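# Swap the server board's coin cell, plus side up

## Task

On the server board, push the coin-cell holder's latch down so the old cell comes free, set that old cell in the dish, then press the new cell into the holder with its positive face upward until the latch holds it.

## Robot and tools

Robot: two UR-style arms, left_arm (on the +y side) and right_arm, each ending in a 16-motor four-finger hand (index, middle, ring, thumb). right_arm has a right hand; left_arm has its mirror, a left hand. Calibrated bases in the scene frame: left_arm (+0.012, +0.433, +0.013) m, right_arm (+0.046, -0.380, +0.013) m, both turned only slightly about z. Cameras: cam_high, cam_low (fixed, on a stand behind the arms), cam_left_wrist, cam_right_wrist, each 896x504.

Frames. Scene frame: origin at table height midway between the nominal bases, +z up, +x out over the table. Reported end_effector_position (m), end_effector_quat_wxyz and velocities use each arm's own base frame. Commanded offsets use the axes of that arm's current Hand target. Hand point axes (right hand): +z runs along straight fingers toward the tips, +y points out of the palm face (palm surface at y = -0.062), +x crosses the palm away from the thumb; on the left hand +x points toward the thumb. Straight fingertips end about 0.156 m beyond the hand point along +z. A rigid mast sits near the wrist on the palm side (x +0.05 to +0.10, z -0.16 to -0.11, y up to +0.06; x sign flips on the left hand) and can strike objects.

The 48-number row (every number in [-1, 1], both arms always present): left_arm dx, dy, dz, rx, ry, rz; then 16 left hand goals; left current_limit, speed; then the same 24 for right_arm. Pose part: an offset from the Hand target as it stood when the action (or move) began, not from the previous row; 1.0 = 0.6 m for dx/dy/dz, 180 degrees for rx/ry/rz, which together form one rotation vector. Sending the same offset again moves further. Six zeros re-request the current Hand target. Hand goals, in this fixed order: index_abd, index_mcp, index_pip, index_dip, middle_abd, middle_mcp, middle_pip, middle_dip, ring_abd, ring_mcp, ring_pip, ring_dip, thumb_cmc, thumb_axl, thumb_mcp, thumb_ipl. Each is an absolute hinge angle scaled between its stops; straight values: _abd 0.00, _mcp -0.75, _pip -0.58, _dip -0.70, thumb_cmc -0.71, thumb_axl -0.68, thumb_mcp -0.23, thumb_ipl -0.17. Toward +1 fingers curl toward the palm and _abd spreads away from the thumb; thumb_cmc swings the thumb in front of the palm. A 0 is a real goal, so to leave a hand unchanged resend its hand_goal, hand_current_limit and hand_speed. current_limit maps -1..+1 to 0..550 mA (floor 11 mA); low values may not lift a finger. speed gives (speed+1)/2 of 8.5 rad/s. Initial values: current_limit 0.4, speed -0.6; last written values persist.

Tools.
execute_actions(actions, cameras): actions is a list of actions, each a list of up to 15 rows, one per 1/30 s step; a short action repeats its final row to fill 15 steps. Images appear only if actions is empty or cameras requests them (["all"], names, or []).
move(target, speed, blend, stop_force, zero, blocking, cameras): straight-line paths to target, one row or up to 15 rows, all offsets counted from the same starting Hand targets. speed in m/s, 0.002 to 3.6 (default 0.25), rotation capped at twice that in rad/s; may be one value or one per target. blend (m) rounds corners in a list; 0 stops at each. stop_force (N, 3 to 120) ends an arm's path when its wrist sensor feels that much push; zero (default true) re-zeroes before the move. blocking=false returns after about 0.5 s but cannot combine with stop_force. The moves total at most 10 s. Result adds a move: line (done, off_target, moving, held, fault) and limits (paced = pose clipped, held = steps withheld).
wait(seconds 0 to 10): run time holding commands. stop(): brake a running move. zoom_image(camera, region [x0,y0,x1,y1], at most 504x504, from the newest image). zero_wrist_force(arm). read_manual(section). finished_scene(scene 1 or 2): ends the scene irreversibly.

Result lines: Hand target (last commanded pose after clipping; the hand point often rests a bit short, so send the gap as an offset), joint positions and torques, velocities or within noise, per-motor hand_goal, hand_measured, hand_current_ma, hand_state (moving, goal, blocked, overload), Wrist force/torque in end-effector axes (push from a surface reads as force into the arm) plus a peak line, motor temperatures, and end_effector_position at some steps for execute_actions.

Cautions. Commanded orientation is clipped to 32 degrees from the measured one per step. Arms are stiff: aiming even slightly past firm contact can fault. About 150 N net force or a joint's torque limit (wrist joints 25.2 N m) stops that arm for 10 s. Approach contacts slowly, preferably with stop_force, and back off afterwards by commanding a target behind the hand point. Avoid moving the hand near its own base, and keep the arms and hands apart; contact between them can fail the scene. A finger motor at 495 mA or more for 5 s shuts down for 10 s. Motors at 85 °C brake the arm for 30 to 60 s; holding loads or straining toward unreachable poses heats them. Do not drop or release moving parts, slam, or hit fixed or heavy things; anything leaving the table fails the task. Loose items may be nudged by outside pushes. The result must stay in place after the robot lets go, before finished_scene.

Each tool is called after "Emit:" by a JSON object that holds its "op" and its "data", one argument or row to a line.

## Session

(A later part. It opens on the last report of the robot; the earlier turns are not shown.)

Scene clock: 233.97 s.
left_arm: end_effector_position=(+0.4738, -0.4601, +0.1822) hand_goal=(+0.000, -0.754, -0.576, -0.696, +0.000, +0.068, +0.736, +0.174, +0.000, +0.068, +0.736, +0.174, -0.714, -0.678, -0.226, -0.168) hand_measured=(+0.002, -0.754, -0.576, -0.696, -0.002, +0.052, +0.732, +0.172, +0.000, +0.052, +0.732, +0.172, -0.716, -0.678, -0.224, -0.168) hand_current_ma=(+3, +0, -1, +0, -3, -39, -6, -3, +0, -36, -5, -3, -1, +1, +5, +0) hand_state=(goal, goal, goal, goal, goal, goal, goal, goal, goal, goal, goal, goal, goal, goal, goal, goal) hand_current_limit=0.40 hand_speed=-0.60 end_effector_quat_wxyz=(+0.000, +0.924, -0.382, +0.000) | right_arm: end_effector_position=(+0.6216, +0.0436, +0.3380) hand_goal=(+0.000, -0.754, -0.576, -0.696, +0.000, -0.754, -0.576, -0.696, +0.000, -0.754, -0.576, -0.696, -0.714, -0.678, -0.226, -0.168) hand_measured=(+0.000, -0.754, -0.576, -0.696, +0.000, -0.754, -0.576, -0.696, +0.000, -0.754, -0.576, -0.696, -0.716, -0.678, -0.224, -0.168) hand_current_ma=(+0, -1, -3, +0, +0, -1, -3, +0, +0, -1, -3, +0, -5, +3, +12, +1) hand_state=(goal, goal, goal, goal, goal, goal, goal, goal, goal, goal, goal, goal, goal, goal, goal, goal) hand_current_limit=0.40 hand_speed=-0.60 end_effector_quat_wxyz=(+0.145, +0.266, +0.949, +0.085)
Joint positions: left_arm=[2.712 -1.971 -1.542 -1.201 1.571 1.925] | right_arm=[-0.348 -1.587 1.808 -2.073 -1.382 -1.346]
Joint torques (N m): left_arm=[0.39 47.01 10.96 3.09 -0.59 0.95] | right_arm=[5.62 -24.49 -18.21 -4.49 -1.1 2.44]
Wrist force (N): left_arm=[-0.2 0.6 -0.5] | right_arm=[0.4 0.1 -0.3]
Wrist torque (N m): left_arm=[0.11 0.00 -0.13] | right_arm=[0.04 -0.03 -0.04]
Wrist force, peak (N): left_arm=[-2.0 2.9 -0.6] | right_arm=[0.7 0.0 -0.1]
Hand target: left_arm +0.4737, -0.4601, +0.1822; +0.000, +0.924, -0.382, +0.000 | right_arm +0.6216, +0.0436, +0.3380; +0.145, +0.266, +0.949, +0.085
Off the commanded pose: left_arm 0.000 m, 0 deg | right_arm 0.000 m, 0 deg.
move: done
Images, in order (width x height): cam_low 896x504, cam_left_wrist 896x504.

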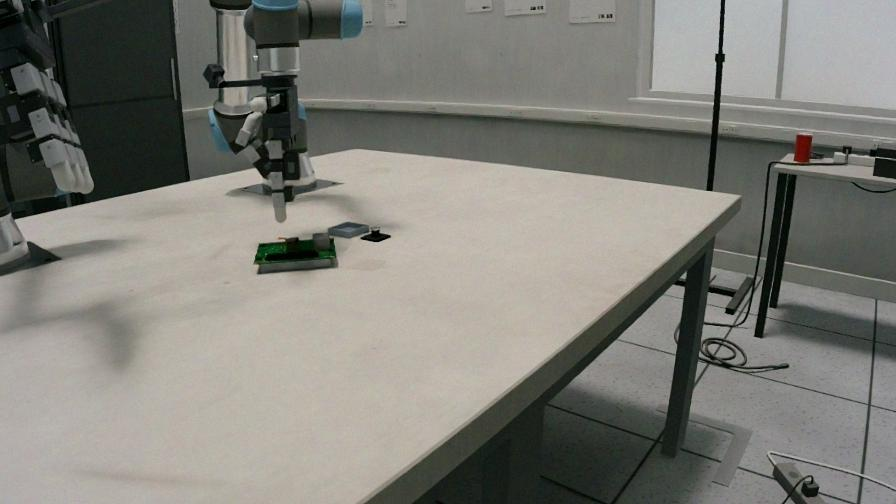

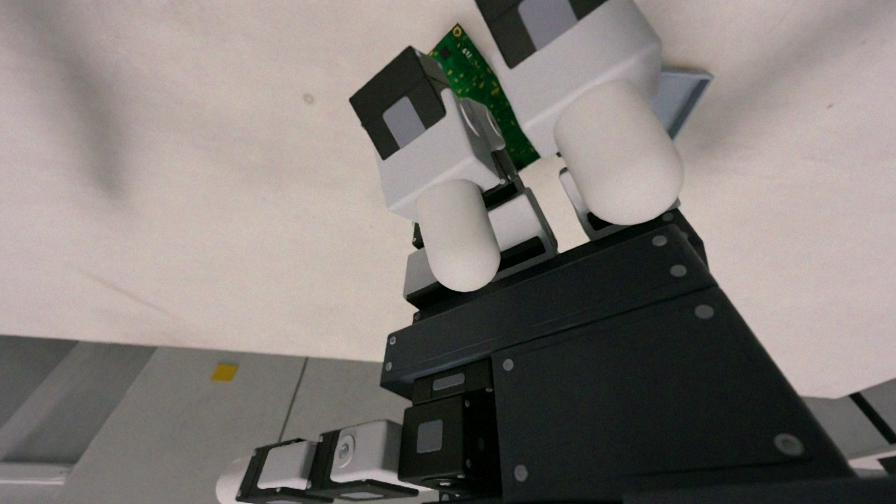

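Emit:
{"op": "move", "data": {
  "target": [0,0,0,0,0,0,0,-0.754,-0.576,-0.696,0,-0.754,-0.576,-0.696,0,0.068,0.737,0.174,-0.714,-0.678,-0.226,-0.168,0.4,-0.6,0,0,0,0,0,0,0,-0.754,-0.576,-0.696,0,-0.754,-0.576,-0.696,0,-0.754,-0.576,-0.696,-0.714,-0.678,-0.226,-0.168,0.4,-0.6],
  "speed": 0.3,
  "cameras": ["cam_left_wrist"]
}}

Emit:
{"op": "zoom_image", "data": {
  "camera": "cam_left_wrist",
  "region": [360, 20, 540, 200]
}}

Scene clock: 243.07 s.
left_arm: end_effector_position=(+0.4737, -0.4601, +0.1822) hand_goal=(+0.000, -0.754, -0.576, -0.696, +0.000, -0.754, -0.576, -0.696, +0.000, +0.068, +0.736, +0.174, -0.714, -0.678, -0.226, -0.168) hand_measured=(+0.002, -0.754, -0.576, -0.696, -0.002, -0.752, -0.574, -0.694, +0.000, +0.052, +0.732, +0.172, -0.716, -0.678, -0.224, -0.168) hand_current_ma=(+3, +0, -1, +0, -3, +3, +4, +3, +0, -36, -5, -3, -1, +1, +5, +0) hand_state=(goal, goal, goal, goal, goal, goal, goal, goal, goal, goal, goal, goal, goal, goal, goal, goal) hand_current_limit=0.40 hand_speed=-0.60 end_effector_quat_wxyz=(+0.000, +0.924, -0.382, +0.000) | right_arm: end_effector_position=(+0.6216, +0.0436, +0.3380) hand_goal=(+0.000, -0.754, -0.576, -0.696, +0.000, -0.754, -0.576, -0.696, +0.000, -0.754, -0.576, -0.696, -0.714, -0.678, -0.226, -0.168) hand_measured=(+0.000, -0.754, -0.576, -0.696, +0.000, -0.754, -0.576, -0.696, +0.000, -0.754, -0.576, -0.696, -0.716, -0.678, -0.224, -0.168) hand_current_ma=(+0, -1, -3, +0, +0, -1, -3, +0, +0, -1, -3, +0, -5, +3, +12, +1) hand_state=(goal, goal, goal, goal, goal, goal, goal, goal, goal, goal, goal, goal, goal, goal, goal, goal) hand_current_limit=0.40 hand_speed=-0.60 end_effector_quat_wxyz=(+0.145, +0.266, +0.949, +0.085)
Joint positions: left_arm=[2.712 -1.971 -1.542 -1.2 1.571 1.925] | right_arm=[-0.348 -1.587 1.808 -2.073 -1.382 -1.346]
Joint torques (N m): left_arm=[-10.81 47.37 11.71 3.91 0.97 -2.33] | right_arm=[5.86 -25.3 -17.86 -4.54 -0.93 2.21]
Wrist force (N): left_arm=[0.2 0.5 -0.4] | right_arm=[0.3 0.1 -0.3]
Wrist torque (N m): left_arm=[0.03 -0.05 -0.09] | right_arm=[0.06 -0.02 -0.05]
Wrist force, peak (N): left_arm=[-0.1 0.7 -1.0] | right_arm=[0.6 -0.3 0.2]
Hand target: left_arm +0.4737, -0.4601, +0.1822; +0.000, +0.924, -0.382, +0.000 | right_arm +0.6216, +0.0436, +0.3380; +0.145, +0.266, +0.949, +0.085
Off the commanded pose: left_arm 0.000 m, 0 deg | right_arm 0.000 m, 0 deg.
move: done
Images, in order (width x height): cam_left_wrist 896x504.

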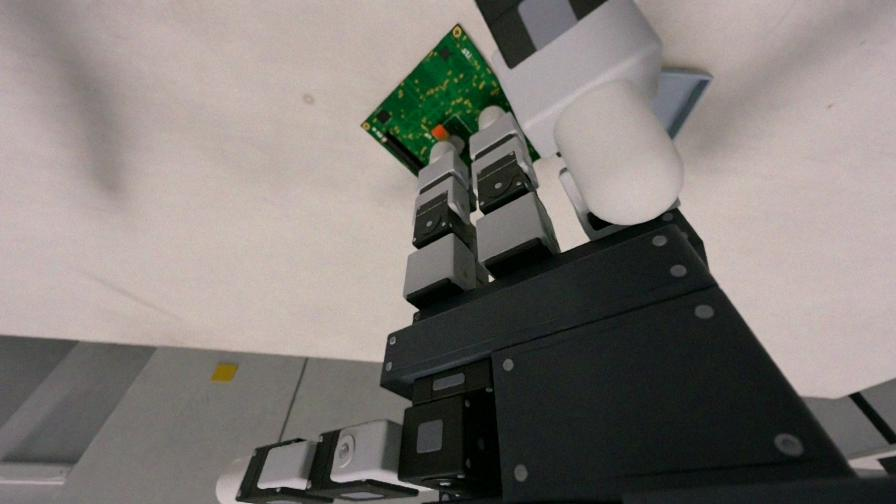

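Scaled by 2.800 from the camera's 896x504 image, which has a finer 1280x720 frame.

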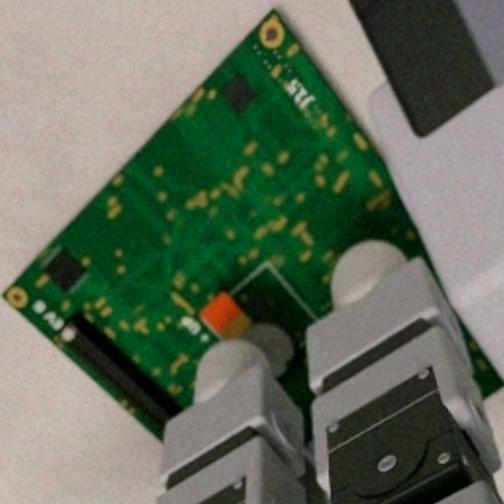

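Emit:
{"op": "move", "data": {
  "target": [0,0,0.0395,0,0,0,0,-0.754,-0.576,-0.696,0,-0.754,-0.576,-0.696,0,0.068,0.737,0.174,-0.714,-0.678,-0.226,-0.168,0.4,-0.6,0,0,0,0,0,0,0,-0.754,-0.576,-0.696,0,-0.754,-0.576,-0.696,0,-0.754,-0.576,-0.696,-0.714,-0.678,-0.226,-0.168,0.4,-0.6],
  "speed": 0.1,
  "cameras": ["cam_left_wrist"]
}}

Emit:
{"op": "zoom_image", "data": {
  "camera": "cam_left_wrist",
  "region": [380, 60, 540, 220]
}}

Emit:
{"op": "move", "data": {
  "target": [0,0,0.017,0,0,0,0,-0.754,-0.576,-0.696,0,-0.754,-0.576,-0.696,0,0.068,0.737,0.174,-0.714,-0.678,-0.226,-0.168,0.4,-0.6,0,0,0,0,0,0,0,-0.754,-0.576,-0.696,0,-0.754,-0.576,-0.696,0,-0.754,-0.576,-0.696,-0.714,-0.678,-0.226,-0.168,0.4,-0.6],
  "speed": 0.008,
  "stop_force": 12,
  "cameras": ["cam_left_wrist"]
}}

Emit:
{"op": "zoom_image", "data": {
  "camera": "cam_left_wrist",
  "region": [380, 60, 540, 220]
}}

Scene clock: 264.20 s.
left_arm: end_effector_position=(+0.4737, -0.4600, +0.1583) hand_goal=(+0.000, -0.754, -0.576, -0.696, +0.000, -0.754, -0.576, -0.696, +0.000, +0.068, +0.736, +0.174, -0.714, -0.678, -0.226, -0.168) hand_measured=(+0.002, -0.754, -0.576, -0.696, -0.002, -0.752, -0.574, -0.694, +0.000, +0.052, +0.732, +0.172, -0.716, -0.678, -0.224, -0.168) hand_current_ma=(+3, +0, -1, +0, -3, +3, +4, +3, +0, -36, -5, -3, -1, +1, +5, +0) hand_state=(goal, goal, goal, goal, goal, goal, goal, goal, goal, goal, goal, goal, goal, goal, goal, goal) hand_current_limit=0.40 hand_speed=-0.60 end_effector_quat_wxyz=(+0.000, +0.924, -0.382, +0.000) | right_arm: end_effector_position=(+0.6216, +0.0436, +0.3380) hand_goal=(+0.000, -0.754, -0.576, -0.696, +0.000, -0.754, -0.576, -0.696, +0.000, -0.754, -0.576, -0.696, -0.714, -0.678, -0.226, -0.168) hand_measured=(+0.000, -0.754, -0.576, -0.696, +0.000, -0.754, -0.576, -0.696, +0.000, -0.754, -0.576, -0.696, -0.716, -0.678, -0.224, -0.168) hand_current_ma=(+0, -1, -3, +0, +0, -1, -3, +0, +0, -1, -3, +0, -5, +3, +12, +1) hand_state=(goal, goal, goal, goal, goal, goal, goal, goal, goal, goal, goal, goal, goal, goal, goal, goal) hand_current_limit=0.40 hand_speed=-0.60 end_effector_quat_wxyz=(+0.145, +0.266, +0.949, +0.085)
Joint positions: left_arm=[2.712 -1.992 -1.576 -1.145 1.571 1.925] | right_arm=[-0.348 -1.587 1.808 -2.073 -1.382 -1.346]
Joint torques (N m): left_arm=[-8.39 47.6 35.07 1.42 -0.18 -1.49] | right_arm=[4.42 -25.33 -18.19 -4.78 -0.34 2.29]
Wrist force (N): left_arm=[0.0 0.4 -0.8] | right_arm=[0.1 -0.2 -0.1]
Wrist torque (N m): left_arm=[0.05 -0.02 -0.12] | right_arm=[-0.01 0.00 -0.08]
Wrist force, peak (N): left_arm=[-0.1 0.7 -1.3] | right_arm=[0.7 0.1 -0.1]
Hand target: left_arm +0.4737, -0.4600, +0.1585; +0.000, +0.924, -0.382, +0.000 | right_arm +0.6216, +0.0436, +0.3380; +0.145, +0.266, +0.949, +0.085
Off the commanded pose: left_arm 0.000 m, 0 deg | right_arm 0.000 m, 0 deg.
move: done
Images, in order (width x height): cam_left_wrist 896x504.

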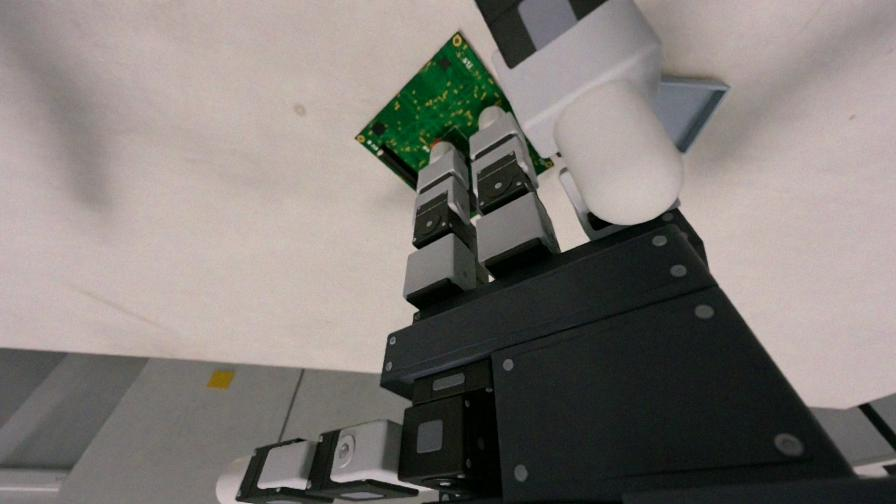

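Scaled by 3.150 from the camera's 896x504 image, which has a finer 1280x720 frame.

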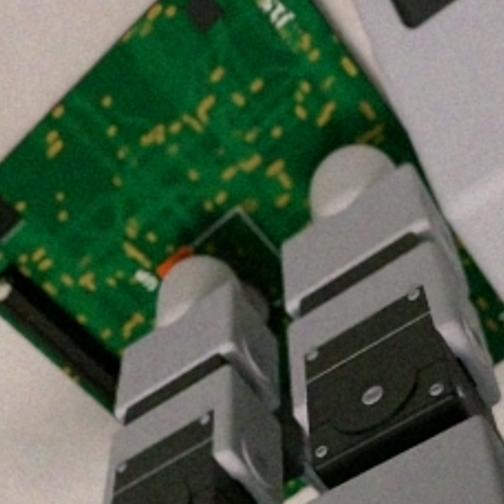

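Scene clock: 266.10 s.
left_arm: end_effector_position=(+0.4738, -0.4601, +0.1518) hand_goal=(+0.000, -0.754, -0.576, -0.696, +0.000, -0.754, -0.576, -0.696, +0.000, +0.068, +0.736, +0.174, -0.714, -0.678, -0.226, -0.168) hand_measured=(+0.002, -0.742, -0.572, -0.696, -0.002, -0.752, -0.574, -0.694, +0.000, +0.052, +0.732, +0.172, -0.716, -0.678, -0.224, -0.168) hand_current_ma=(+2, +24, +5, +0, -3, +3, +4, +3, +0, -36, -5, -3, -1, +1, +5, +0) hand_state=(goal, goal, goal, goal, goal, goal, goal, goal, goal, goal, goal, goal, goal, goal, goal, goal) hand_current_limit=0.40 hand_speed=-0.60 end_effector_quat_wxyz=(+0.000, +0.924, -0.382, +0.000) | right_arm: end_effector_position=(+0.6216, +0.0436, +0.3380) hand_goal=(+0.000, -0.754, -0.576, -0.696, +0.000, -0.754, -0.576, -0.696, +0.000, -0.754, -0.576, -0.696, -0.714, -0.678, -0.226, -0.168) hand_measured=(+0.000, -0.754, -0.576, -0.696, +0.000, -0.754, -0.576, -0.696, +0.000, -0.754, -0.576, -0.696, -0.716, -0.678, -0.224, -0.168) hand_current_ma=(+0, -1, -3, +0, +0, -1, -3, +0, +0, -1, -3, +0, -5, +3, +12, +1) hand_state=(goal, goal, goal, goal, goal, goal, goal, goal, goal, goal, goal, goal, goal, goal, goal, goal) hand_current_limit=0.40 hand_speed=-0.60 end_effector_quat_wxyz=(+0.145, +0.266, +0.949, +0.085)
Joint positions: left_arm=[2.712 -1.999 -1.585 -1.129 1.571 1.925] | right_arm=[-0.348 -1.587 1.808 -2.073 -1.382 -1.346]
Joint torques (N m): left_arm=[-5.33 39.54 29.08 -0.25 -0.24 -0.69] | right_arm=[3.8 -25.65 -18.82 -4.66 -0.48 2.32]
Wrist force (N): left_arm=[-0.3 0.5 -12.1] | right_arm=[0.3 0.2 -0.2]
Wrist torque (N m): left_arm=[0.89 0.21 -0.13] | right_arm=[0.06 -0.03 -0.05]
Wrist force, peak (N): left_arm=[0.0 1.1 -13.7] | right_arm=[0.7 -0.1 -0.4]
Hand target: left_arm +0.4738, -0.4601, +0.1518; +0.000, +0.924, -0.382, +0.000 (not the last commanded pose) | right_arm +0.6216, +0.0436, +0.3380; +0.145, +0.266, +0.949, +0.085
Off the commanded pose: left_arm 0.004 m, 0 deg | right_arm 0.000 m, 0 deg.
move: contact (left_arm)
Images, in order (width x height): cam_left_wrist 896x504.

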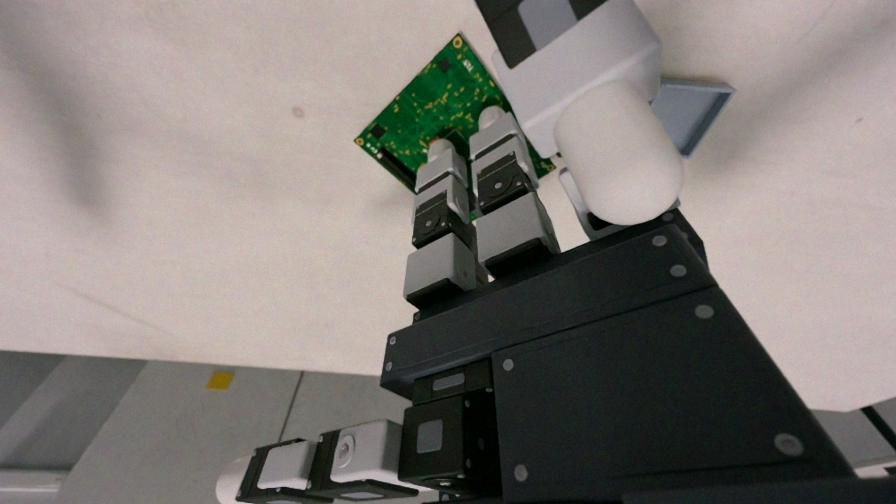

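Scaled by 3.150 from the camera's 896x504 image, which has a finer 1280x720 frame.

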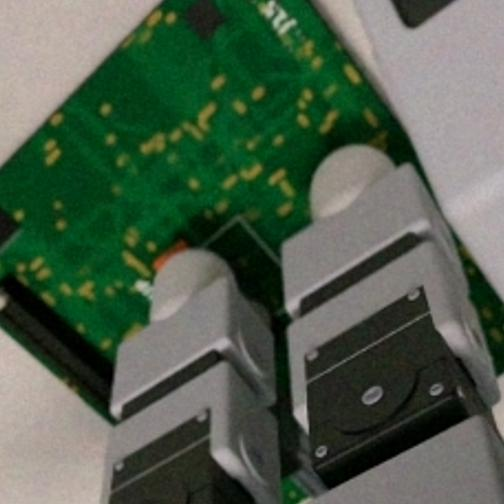

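Emit:
{"op": "move", "data": {
  "target": [0,0,0.0025,0,0,0,0,-0.754,-0.576,-0.696,0,-0.754,-0.576,-0.696,0,0.068,0.737,0.174,-0.714,-0.678,-0.226,-0.168,0.4,-0.6,0,0,0,0,0,0,0,-0.754,-0.576,-0.696,0,-0.754,-0.576,-0.696,0,-0.754,-0.576,-0.696,-0.714,-0.678,-0.226,-0.168,0.4,-0.6],
  "speed": 0.008,
  "cameras": ["cam_low","cam_left_wrist"]
}}

Emit:
{"op": "zoom_image", "data": {
  "camera": "cam_low",
  "region": [250, 220, 350, 280]
}}

Emit:
{"op": "zoom_image", "data": {
  "camera": "cam_left_wrist",
  "region": [380, 60, 540, 220]
}}

Scene clock: 272.00 s.
left_arm: end_effector_position=(+0.4738, -0.4601, +0.1504) hand_goal=(+0.000, -0.754, -0.576, -0.696, +0.000, -0.754, -0.576, -0.696, +0.000, +0.068, +0.736, +0.174, -0.714, -0.678, -0.226, -0.168) hand_measured=(+0.006, -0.740, -0.572, -0.698, -0.002, -0.752, -0.574, -0.694, +0.000, +0.052, +0.732, +0.172, -0.716, -0.678, -0.224, -0.168) hand_current_ma=(+7, +28, +5, -3, -3, +3, +4, +3, +0, -36, -5, -3, -1, +1, +5, +0) hand_state=(goal, goal, goal, goal, goal, goal, goal, goal, goal, goal, goal, goal, goal, goal, goal, goal) hand_current_limit=0.40 hand_speed=-0.60 end_effector_quat_wxyz=(+0.000, +0.924, -0.382, +0.000) | right_arm: end_effector_position=(+0.6216, +0.0436, +0.3380) hand_goal=(+0.000, -0.754, -0.576, -0.696, +0.000, -0.754, -0.576, -0.696, +0.000, -0.754, -0.576, -0.696, -0.714, -0.678, -0.226, -0.168) hand_measured=(+0.000, -0.754, -0.576, -0.696, +0.000, -0.754, -0.576, -0.696, +0.000, -0.754, -0.576, -0.696, -0.716, -0.678, -0.224, -0.168) hand_current_ma=(+0, -1, -3, +0, +0, -1, -3, +0, +0, -1, -3, +0, -5, +3, +12, +1) hand_state=(goal, goal, goal, goal, goal, goal, goal, goal, goal, goal, goal, goal, goal, goal, goal, goal) hand_current_limit=0.40 hand_speed=-0.60 end_effector_quat_wxyz=(+0.145, +0.266, +0.949, +0.085)
Joint positions: left_arm=[2.712 -2 -1.587 -1.126 1.571 1.925] | right_arm=[-0.348 -1.587 1.808 -2.073 -1.382 -1.346]
Joint torques (N m): left_arm=[-5.39 11.97 -4.28 -1.17 -0.14 -0.66] | right_arm=[4.01 -26.51 -18.46 -4.6 -0.51 2.17]
Wrist force (N): left_arm=[-0.3 0.9 -30.7] | right_arm=[0.3 0.1 -0.1]
Wrist torque (N m): left_arm=[2.30 0.55 -0.13] | right_arm=[0.03 -0.02 -0.05]
Wrist force, peak (N): left_arm=[-0.4 0.9 -31.1] | right_arm=[0.5 0.2 -0.3]
Hand target: left_arm +0.4738, -0.4601, +0.1503; +0.000, +0.924, -0.382, +0.000 | right_arm +0.6216, +0.0436, +0.3380; +0.145, +0.266, +0.949, +0.085
Off the commanded pose: left_arm 0.000 m, 0 deg | right_arm 0.000 m, 0 deg.
move: done
Images, in order (width x height): cam_low 896x504, cam_left_wrist 896x504.

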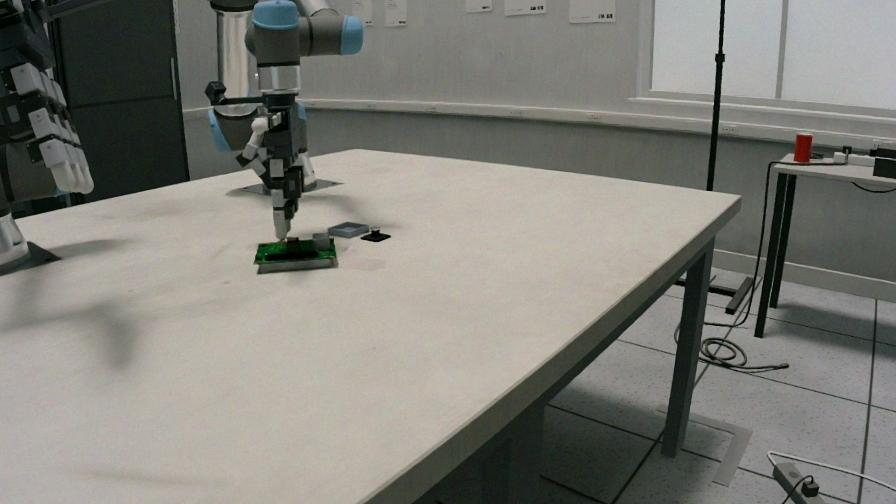

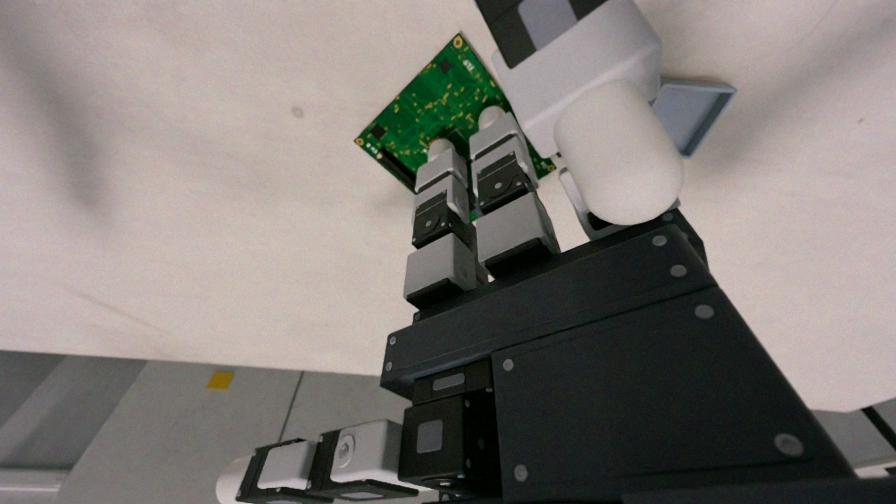

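Scaled by 5.040 from the camera's 896x504 image, which has a finer 1280x720 frame.

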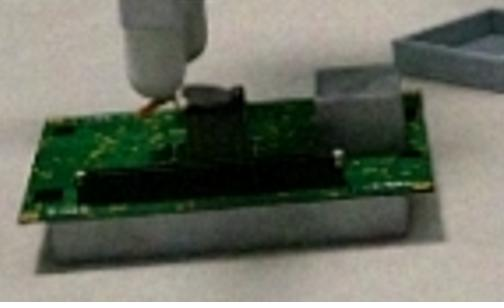

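Scaled by 3.150 from the camera's 896x504 image, which has a finer 1280x720 frame.

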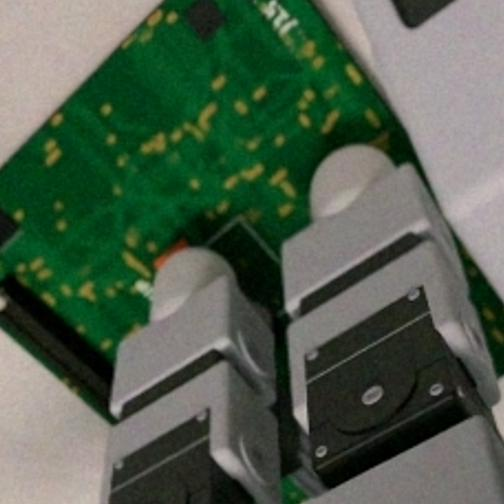

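Emit:
{"op": "move", "data": {
  "target": [0,0,-0.05,0,0,0,0,-0.754,-0.576,-0.696,0,-0.754,-0.576,-0.696,0,0.068,0.737,0.174,-0.714,-0.678,-0.226,-0.168,0.4,-0.6,0,0,0,0,0,0,0,-0.754,-0.576,-0.696,0,-0.754,-0.576,-0.696,0,-0.754,-0.576,-0.696,-0.714,-0.678,-0.226,-0.168,0.4,-0.6],
  "speed": 0.08,
  "cameras": ["cam_low","cam_left_wrist"]
}}

Emit:
{"op": "zoom_image", "data": {
  "camera": "cam_low",
  "region": [250, 220, 350, 280]
}}

Emit:
{"op": "zoom_image", "data": {
  "camera": "cam_left_wrist",
  "region": [380, 40, 540, 200]
}}

Scene clock: 277.40 s.
left_arm: end_effector_position=(+0.4738, -0.4601, +0.1804) hand_goal=(+0.000, -0.754, -0.576, -0.696, +0.000, -0.754, -0.576, -0.696, +0.000, +0.068, +0.736, +0.174, -0.714, -0.678, -0.226, -0.168) hand_measured=(+0.000, -0.750, -0.574, -0.698, -0.002, -0.752, -0.574, -0.694, +0.000, +0.052, +0.732, +0.172, -0.716, -0.678, -0.224, -0.168) hand_current_ma=(+1, +7, +3, -2, -3, +3, +4, +3, +0, -36, -5, -3, -1, +1, +5, +0) hand_state=(goal, goal, goal, goal, goal, goal, goal, goal, goal, goal, goal, goal, goal, goal, goal, goal) hand_current_limit=0.40 hand_speed=-0.60 end_effector_quat_wxyz=(+0.000, +0.924, -0.382, +0.000) | right_arm: end_effector_position=(+0.6216, +0.0436, +0.3380) hand_goal=(+0.000, -0.754, -0.576, -0.696, +0.000, -0.754, -0.576, -0.696, +0.000, -0.754, -0.576, -0.696, -0.714, -0.678, -0.226, -0.168) hand_measured=(+0.000, -0.754, -0.576, -0.696, +0.000, -0.754, -0.576, -0.696, +0.000, -0.754, -0.576, -0.696, -0.716, -0.678, -0.224, -0.168) hand_current_ma=(+0, -1, -3, +0, +0, -1, -3, +0, +0, -1, -3, +0, -5, +3, +12, +1) hand_state=(goal, goal, goal, goal, goal, goal, goal, goal, goal, goal, goal, goal, goal, goal, goal, goal) hand_current_limit=0.40 hand_speed=-0.60 end_effector_quat_wxyz=(+0.145, +0.266, +0.949, +0.085)
Joint positions: left_arm=[2.712 -1.972 -1.545 -1.196 1.571 1.925] | right_arm=[-0.348 -1.587 1.808 -2.073 -1.382 -1.346]
Joint torques (N m): left_arm=[-6.36 32.31 12.92 3.94 -0.6 -1.52] | right_arm=[3.26 -25.96 -18.68 -4.58 -0.2 2.28]
Wrist force (N): left_arm=[-0.2 0.4 -0.4] | right_arm=[0.1 -0.2 -0.1]
Wrist torque (N m): left_arm=[0.03 0.00 -0.13] | right_arm=[0.00 0.00 -0.07]
Wrist force, peak (N): left_arm=[-0.6 1.1 -32.1] | right_arm=[0.5 0.4 -0.1]
Hand target: left_arm +0.4738, -0.4601, +0.1803; +0.000, +0.924, -0.382, +0.000 | right_arm +0.6216, +0.0436, +0.3380; +0.145, +0.266, +0.949, +0.085
Off the commanded pose: left_arm 0.000 m, 0 deg | right_arm 0.000 m, 0 deg.
move: done
Images, in order (width x height): cam_low 896x504, cam_left_wrist 896x504.

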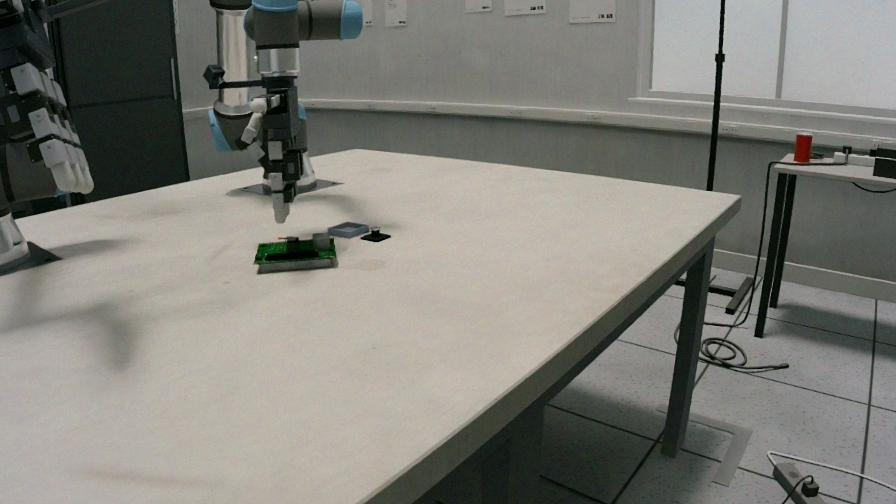

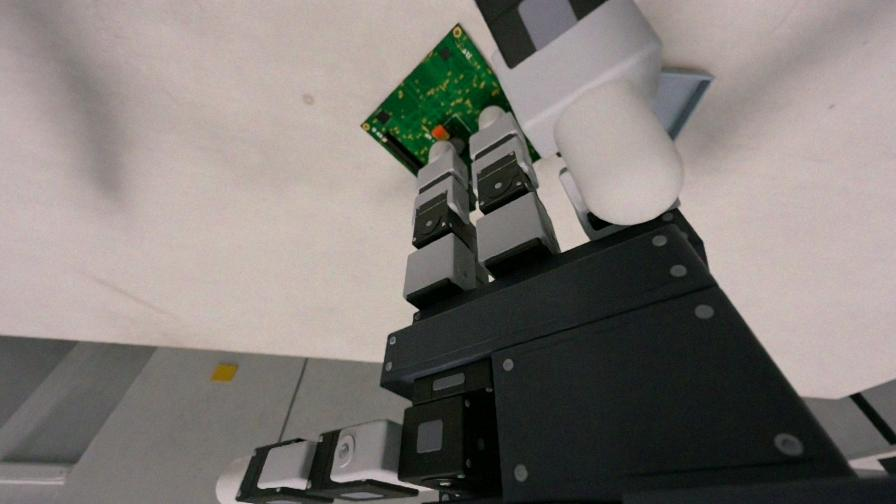

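Scaled by 5.040 from the camera's 896x504 image, which has a finer 1280x720 frame.

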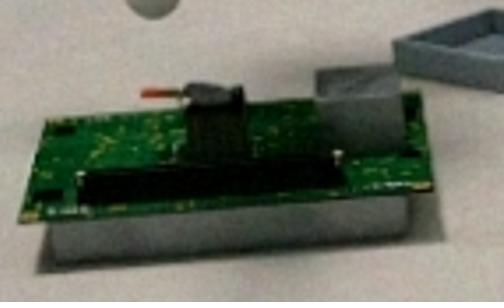

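Scaled by 3.150 from the camera's 896x504 image, which has a finer 1280x720 frame.

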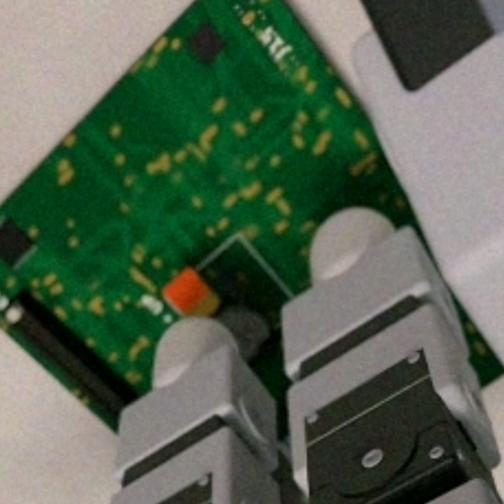

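Emit:
{"op": "move", "data": {
  "target": [0.0395,-0.0285,0,0,0,0,0.06,-0.754,-0.576,-0.696,-0.06,-0.754,-0.576,-0.696,0,0.068,0.737,0.174,-0.714,-0.678,-0.226,-0.168,0.4,-0.6,0,0,0,0,0,0,0,-0.754,-0.576,-0.696,0,-0.754,-0.576,-0.696,0,-0.754,-0.576,-0.696,-0.714,-0.678,-0.226,-0.168,0.4,-0.6],
  "speed": 0.15,
  "cameras": ["cam_left_wrist"]
}}

Emit:
{"op": "zoom_image", "data": {
  "camera": "cam_left_wrist",
  "region": [390, 60, 530, 200]
}}

Scene clock: 294.03 s.
left_arm: end_effector_position=(+0.5027, -0.4646, +0.1803) hand_goal=(+0.060, -0.754, -0.576, -0.696, -0.060, -0.754, -0.576, -0.696, +0.000, +0.068, +0.736, +0.174, -0.714, -0.678, -0.226, -0.168) hand_measured=(+0.056, -0.750, -0.574, -0.698, -0.058, -0.752, -0.574, -0.694, +0.000, +0.052, +0.732, +0.172, -0.716, -0.678, -0.224, -0.168) hand_current_ma=(-4, +6, +3, -2, +3, +3, +4, +3, +0, -36, -5, -3, -1, +1, +5, +0) hand_state=(goal, goal, goal, goal, goal, goal, goal, goal, goal, goal, goal, goal, goal, goal, goal, goal) hand_current_limit=0.40 hand_speed=-0.60 end_effector_quat_wxyz=(+0.000, +0.924, -0.382, +0.000) | right_arm: end_effector_position=(+0.6216, +0.0436, +0.3380) hand_goal=(+0.000, -0.754, -0.576, -0.696, +0.000, -0.754, -0.576, -0.696, +0.000, -0.754, -0.576, -0.696, -0.714, -0.678, -0.226, -0.168) hand_measured=(+0.000, -0.754, -0.576, -0.696, +0.000, -0.754, -0.576, -0.696, +0.000, -0.754, -0.576, -0.696, -0.716, -0.678, -0.224, -0.168) hand_current_ma=(+0, -1, -3, +0, +0, -1, -3, +0, +0, -1, -3, +0, -5, +3, +12, +1) hand_state=(goal, goal, goal, goal, goal, goal, goal, goal, goal, goal, goal, goal, goal, goal, goal, goal) hand_current_limit=0.40 hand_speed=-0.60 end_effector_quat_wxyz=(+0.145, +0.266, +0.949, +0.085)
Joint positions: left_arm=[2.724 -2.031 -1.458 -1.224 1.571 1.937] | right_arm=[-0.348 -1.587 1.808 -2.073 -1.382 -1.346]
Joint torques (N m): left_arm=[-10.77 44.8 16.61 4.07 0 -2.26] | right_arm=[2.88 -26.22 -18.74 -4.74 -0.26 2.2]
Wrist force (N): left_arm=[0.0 0.6 -0.3] | right_arm=[0.2 0.0 -0.1]
Wrist torque (N m): left_arm=[0.03 -0.03 -0.12] | right_arm=[0.03 -0.01 -0.05]
Wrist force, peak (N): left_arm=[-0.7 1.1 -0.5] | right_arm=[0.6 0.1 -0.4]
Hand target: left_arm +0.5026, -0.4647, +0.1803; +0.000, +0.924, -0.382, +0.000 | right_arm +0.6216, +0.0436, +0.3380; +0.145, +0.266, +0.949, +0.085
Off the commanded pose: left_arm 0.000 m, 0 deg | right_arm 0.000 m, 0 deg.
move: done
Images, in order (width x height): cam_left_wrist 896x504.

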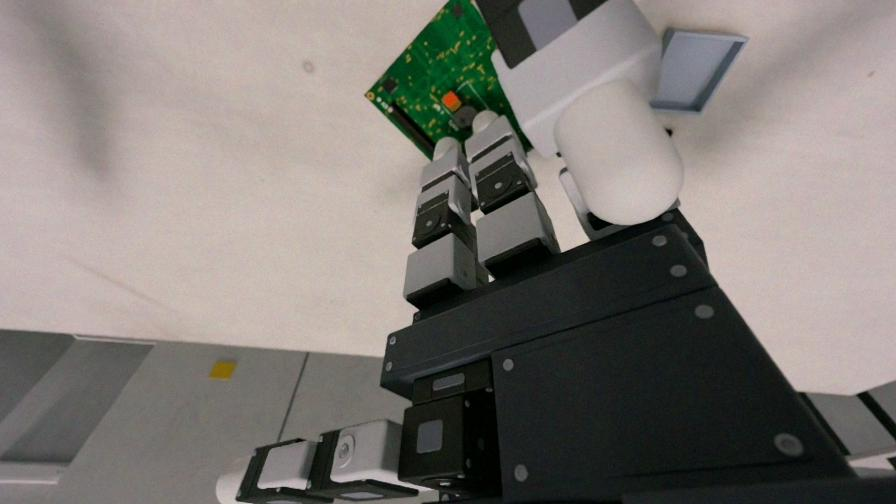

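Scaled by 3.600 from the camera's 896x504 image, which has a finer 1280x720 frame.

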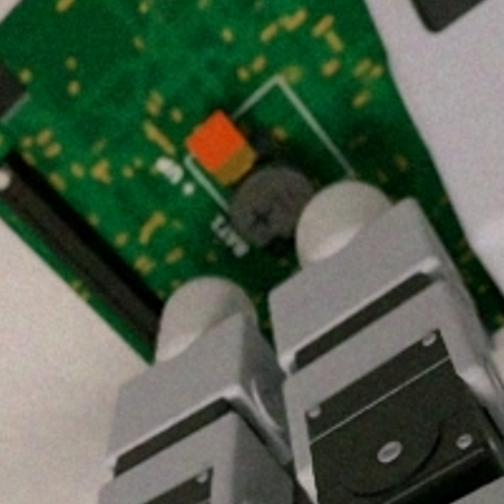

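Emit:
{"op": "move", "data": {
  "target": [0.0005,-0.0035,0,0,0,0,-0.06,-0.754,-0.576,-0.696,0.06,-0.754,-0.576,-0.696,0,0.068,0.737,0.174,-0.714,-0.678,-0.226,-0.168,0.4,-0.3,0,0,0,0,0,0,0,-0.754,-0.576,-0.696,0,-0.754,-0.576,-0.696,0,-0.754,-0.576,-0.696,-0.714,-0.678,-0.226,-0.168,0.4,-0.6],
  "speed": 0.15,
  "cameras": ["cam_left_wrist"]
}}

Emit:
{"op": "zoom_image", "data": {
  "camera": "cam_left_wrist",
  "region": [390, 60, 530, 200]
}}

Scene clock: 326.33 s.
left_arm: end_effector_position=(+0.5043, -0.4634, +0.1803) hand_goal=(-0.060, -0.754, -0.576, -0.696, +0.060, -0.754, -0.576, -0.696, +0.000, +0.068, +0.736, +0.174, -0.714, -0.678, -0.226, -0.168) hand_measured=(-0.056, -0.750, -0.574, -0.698, +0.056, -0.752, -0.574, -0.694, +0.000, +0.052, +0.732, +0.172, -0.716, -0.678, -0.224, -0.168) hand_current_ma=(+5, +6, +3, -2, -3, +3, +4, +3, +0, -36, -5, -3, -1, +1, +5, +0) hand_state=(goal, goal, goal, goal, goal, goal, goal, goal, goal, goal, goal, goal, goal, goal, goal, goal) hand_current_limit=0.40 hand_speed=-0.30 end_effector_quat_wxyz=(+0.000, +0.924, -0.382, +0.000) | right_arm: end_effector_position=(+0.6216, +0.0436, +0.3380) hand_goal=(+0.000, -0.754, -0.576, -0.696, +0.000, -0.754, -0.576, -0.696, +0.000, -0.754, -0.576, -0.696, -0.714, -0.678, -0.226, -0.168) hand_measured=(+0.000, -0.754, -0.576, -0.696, +0.000, -0.754, -0.576, -0.696, +0.000, -0.754, -0.576, -0.696, -0.716, -0.678, -0.224, -0.168) hand_current_ma=(+0, -1, -3, +0, +0, -1, -3, +0, +0, -1, -3, +0, -5, +3, +12, +1) hand_state=(goal, goal, goal, goal, goal, goal, goal, goal, goal, goal, goal, goal, goal, goal, goal, goal) hand_current_limit=0.40 hand_speed=-0.60 end_effector_quat_wxyz=(+0.145, +0.266, +0.949, +0.085)
Joint positions: left_arm=[2.727 -2.032 -1.455 -1.225 1.571 1.94] | right_arm=[-0.348 -1.587 1.808 -2.073 -1.382 -1.346]
Joint torques (N m): left_arm=[8.53 36.07 34.66 1.41 0.97 1.87] | right_arm=[3.98 -27.38 -19.72 -4.79 -0.29 2.02]
Wrist force (N): left_arm=[-0.1 0.6 -0.5] | right_arm=[0.3 -0.1 0.0]
Wrist torque (N m): left_arm=[0.05 -0.01 -0.12] | right_arm=[-0.01 -0.03 -0.05]
Wrist force, peak (N): left_arm=[-0.4 1.0 -0.9] | right_arm=[0.7 0.0 -0.3]
Hand target: left_arm +0.5043, -0.4634, +0.1803; +0.000, +0.924, -0.382, +0.000 | right_arm +0.6216, +0.0436, +0.3380; +0.145, +0.266, +0.949, +0.085
Off the commanded pose: left_arm 0.000 m, 0 deg | right_arm 0.000 m, 0 deg.
move: done
Images, in order (width x height): cam_left_wrist 896x504.

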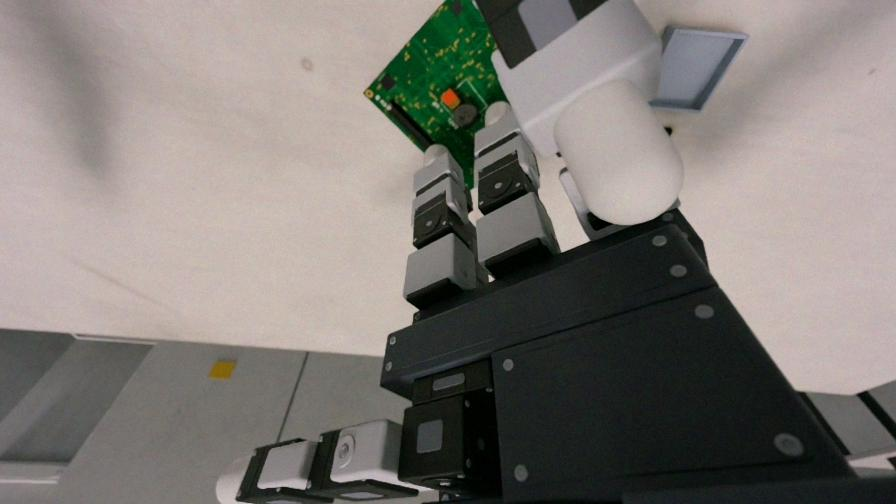

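Scaled by 3.600 from the camera's 896x504 image, which has a finer 1280x720 frame.

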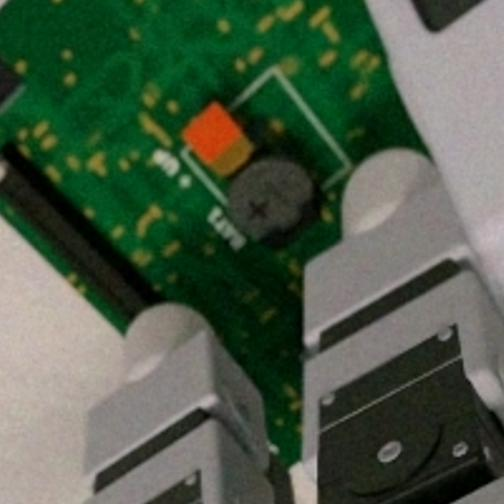

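Emit:
{"op": "move", "data": {
  "target": [0,-0.0015,0.05,0,0,0,-0.06,-0.754,-0.576,-0.696,0.06,-0.754,-0.576,-0.696,0,0.068,0.737,0.174,-0.714,-0.678,-0.226,-0.168,0.4,-0.3,0,0,0,0,0,0,0,-0.754,-0.576,-0.696,0,-0.754,-0.576,-0.696,0,-0.754,-0.576,-0.696,-0.714,-0.678,-0.226,-0.168,0.4,-0.6],
  "speed": 0.1,
  "cameras": []
}}

Emit:
{"op": "move", "data": {
  "target": [0,0,0.0147,0,0,0,-0.06,-0.754,-0.576,-0.696,0.06,-0.754,-0.576,-0.696,0,0.068,0.737,0.174,-0.714,-0.678,-0.226,-0.168,0.4,-0.9,0,0,0,0,0,0,0,-0.754,-0.576,-0.696,0,-0.754,-0.576,-0.696,0,-0.754,-0.576,-0.696,-0.714,-0.678,-0.226,-0.168,0.4,-0.6],
  "speed": 0.02,
  "stop_force": 4,
  "cameras": ["cam_left_wrist","cam_low"]
}}

Emit:
{"op": "zoom_image", "data": {
  "camera": "cam_left_wrist",
  "region": [390, 60, 530, 200]
}}

Emit:
{"op": "zoom_image", "data": {
  "camera": "cam_low",
  "region": [250, 220, 350, 280]
}}

Scene clock: 345.77 s.
left_arm: end_effector_position=(+0.5049, -0.4627, +0.1502) hand_goal=(-0.060, -0.754, -0.576, -0.696, +0.060, -0.754, -0.576, -0.696, +0.000, +0.068, +0.736, +0.174, -0.714, -0.678, -0.226, -0.168) hand_measured=(-0.056, -0.750, -0.574, -0.698, +0.056, -0.752, -0.574, -0.694, +0.000, +0.052, +0.732, +0.172, -0.716, -0.678, -0.224, -0.168) hand_current_ma=(+4, +6, +3, -2, -3, +3, +4, +3, +0, -36, -5, -3, -1, +1, +5, +0) hand_state=(goal, goal, goal, goal, goal, goal, goal, goal, goal, goal, goal, goal, goal, goal, goal, goal) hand_current_limit=0.40 hand_speed=-0.30 end_effector_quat_wxyz=(+0.000, +0.924, -0.382, +0.000) | right_arm: end_effector_position=(+0.6216, +0.0436, +0.3380) hand_goal=(+0.000, -0.754, -0.576, -0.696, +0.000, -0.754, -0.576, -0.696, +0.000, -0.754, -0.576, -0.696, -0.714, -0.678, -0.226, -0.168) hand_measured=(+0.000, -0.754, -0.576, -0.696, +0.000, -0.754, -0.576, -0.696, +0.000, -0.754, -0.576, -0.696, -0.716, -0.678, -0.224, -0.168) hand_current_ma=(+0, -1, -3, +0, +0, -1, -3, +0, +0, -1, -3, +0, -5, +3, +12, +1) hand_state=(goal, goal, goal, goal, goal, goal, goal, goal, goal, goal, goal, goal, goal, goal, goal, goal) hand_current_limit=0.40 hand_speed=-0.60 end_effector_quat_wxyz=(+0.145, +0.266, +0.949, +0.085)
Joint positions: left_arm=[2.728 -2.059 -1.497 -1.157 1.571 1.941] | right_arm=[-0.348 -1.587 1.808 -2.073 -1.382 -1.346]
Joint torques (N m): left_arm=[8.67 50.49 35.03 1.2 0.14 1.96] | right_arm=[3.85 -26.77 -19.5 -4.89 -0.27 2.11]
Wrist force (N): left_arm=[0.0 0.6 -0.7] | right_arm=[0.1 -0.1 0.0]
Wrist torque (N m): left_arm=[0.07 -0.02 -0.11] | right_arm=[-0.01 0.00 -0.07]
Wrist force, peak (N): left_arm=[-0.2 0.5 -1.6] | right_arm=[0.6 0.0 -0.2]
Hand target: left_arm +0.5049, -0.4628, +0.1503; +0.000, +0.924, -0.382, +0.000 | right_arm +0.6216, +0.0436, +0.3380; +0.145, +0.266, +0.949, +0.085
Off the commanded pose: left_arm 0.000 m, 0 deg | right_arm 0.000 m, 0 deg.
move: done
No camera images: "cameras" was empty.

Scene clock: 347.37 s.
left_arm: end_effector_position=(+0.5050, -0.4628, +0.1415) hand_goal=(-0.060, -0.754, -0.576, -0.696, +0.060, -0.754, -0.576, -0.696, +0.000, +0.068, +0.736, +0.174, -0.714, -0.678, -0.226, -0.168) hand_measured=(-0.056, -0.750, -0.574, -0.698, +0.056, -0.752, -0.574, -0.694, +0.000, +0.052, +0.732, +0.172, -0.716, -0.678, -0.224, -0.168) hand_current_ma=(+4, +6, +3, -2, -3, +3, +4, +3, +0, -36, -5, -3, -1, +1, +5, +0) hand_state=(goal, goal, goal, goal, goal, goal, goal, goal, goal, goal, goal, goal, goal, goal, goal, goal) hand_current_limit=0.40 hand_speed=-0.90 end_effector_quat_wxyz=(+0.000, +0.924, -0.382, +0.000) | right_arm: end_effector_position=(+0.6216, +0.0436, +0.3380) hand_goal=(+0.000, -0.754, -0.576, -0.696, +0.000, -0.754, -0.576, -0.696, +0.000, -0.754, -0.576, -0.696, -0.714, -0.678, -0.226, -0.168) hand_measured=(+0.000, -0.754, -0.576, -0.696, +0.000, -0.754, -0.576, -0.696, +0.000, -0.754, -0.576, -0.696, -0.716, -0.678, -0.224, -0.168) hand_current_ma=(+0, -1, -3, +0, +0, -1, -3, +0, +0, -1, -3, +0, -5, +3, +12, +1) hand_state=(goal, goal, goal, goal, goal, goal, goal, goal, goal, goal, goal, goal, goal, goal, goal, goal) hand_current_limit=0.40 hand_speed=-0.60 end_effector_quat_wxyz=(+0.145, +0.266, +0.949, +0.085)
Joint positions: left_arm=[2.728 -2.068 -1.508 -1.137 1.571 1.941] | right_arm=[-0.348 -1.587 1.808 -2.073 -1.382 -1.346]
Joint torques (N m): left_arm=[0.58 50.46 35.64 1.25 -0.93 -1.69] | right_arm=[2.4 -26.13 -18.95 -4.53 -0.09 2.13]
Wrist force (N): left_arm=[0.0 0.5 -0.7] | right_arm=[0.4 0.0 -0.2]
Wrist torque (N m): left_arm=[0.05 -0.02 -0.11] | right_arm=[0.03 -0.03 -0.04]
Wrist force, peak (N): left_arm=[-0.2 0.7 -1.5] | right_arm=[0.7 -0.2 0.0]
Hand target: left_arm +0.5049, -0.4628, +0.1415; +0.000, +0.924, -0.382, +0.000 | right_arm +0.6216, +0.0436, +0.3380; +0.145, +0.266, +0.949, +0.085
Off the commanded pose: left_arm 0.000 m, 0 deg | right_arm 0.000 m, 0 deg.
move: done
Images, in order (width x height): cam_low 896x504, cam_left_wrist 896x504.

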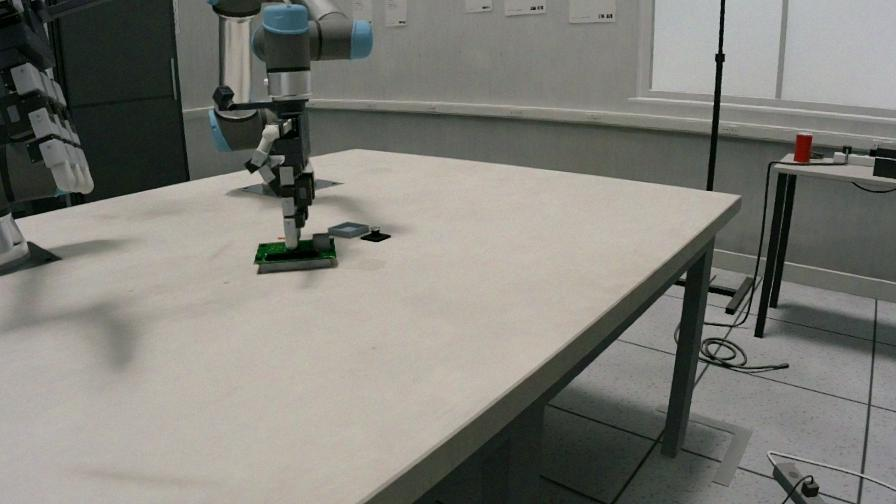

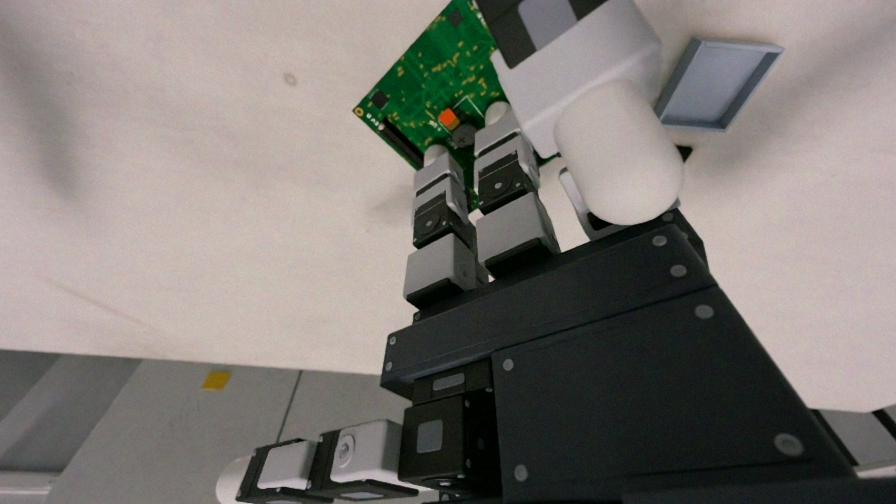

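Scaled by 3.600 from the camera's 896x504 image, which has a finer 1280x720 frame.

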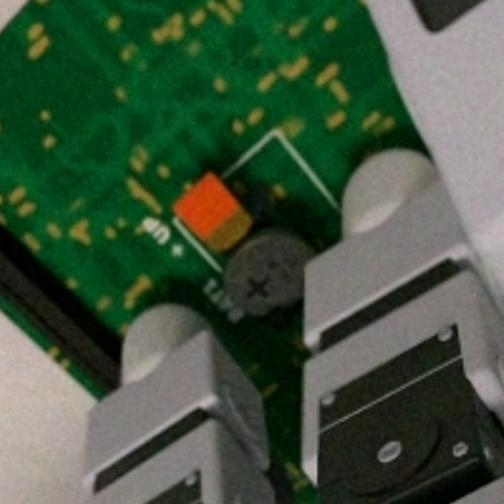

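Scaled by 5.040 from the camera's 896x504 image, which has a finer 1280x720 frame.

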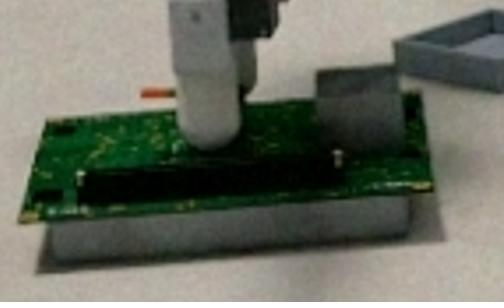

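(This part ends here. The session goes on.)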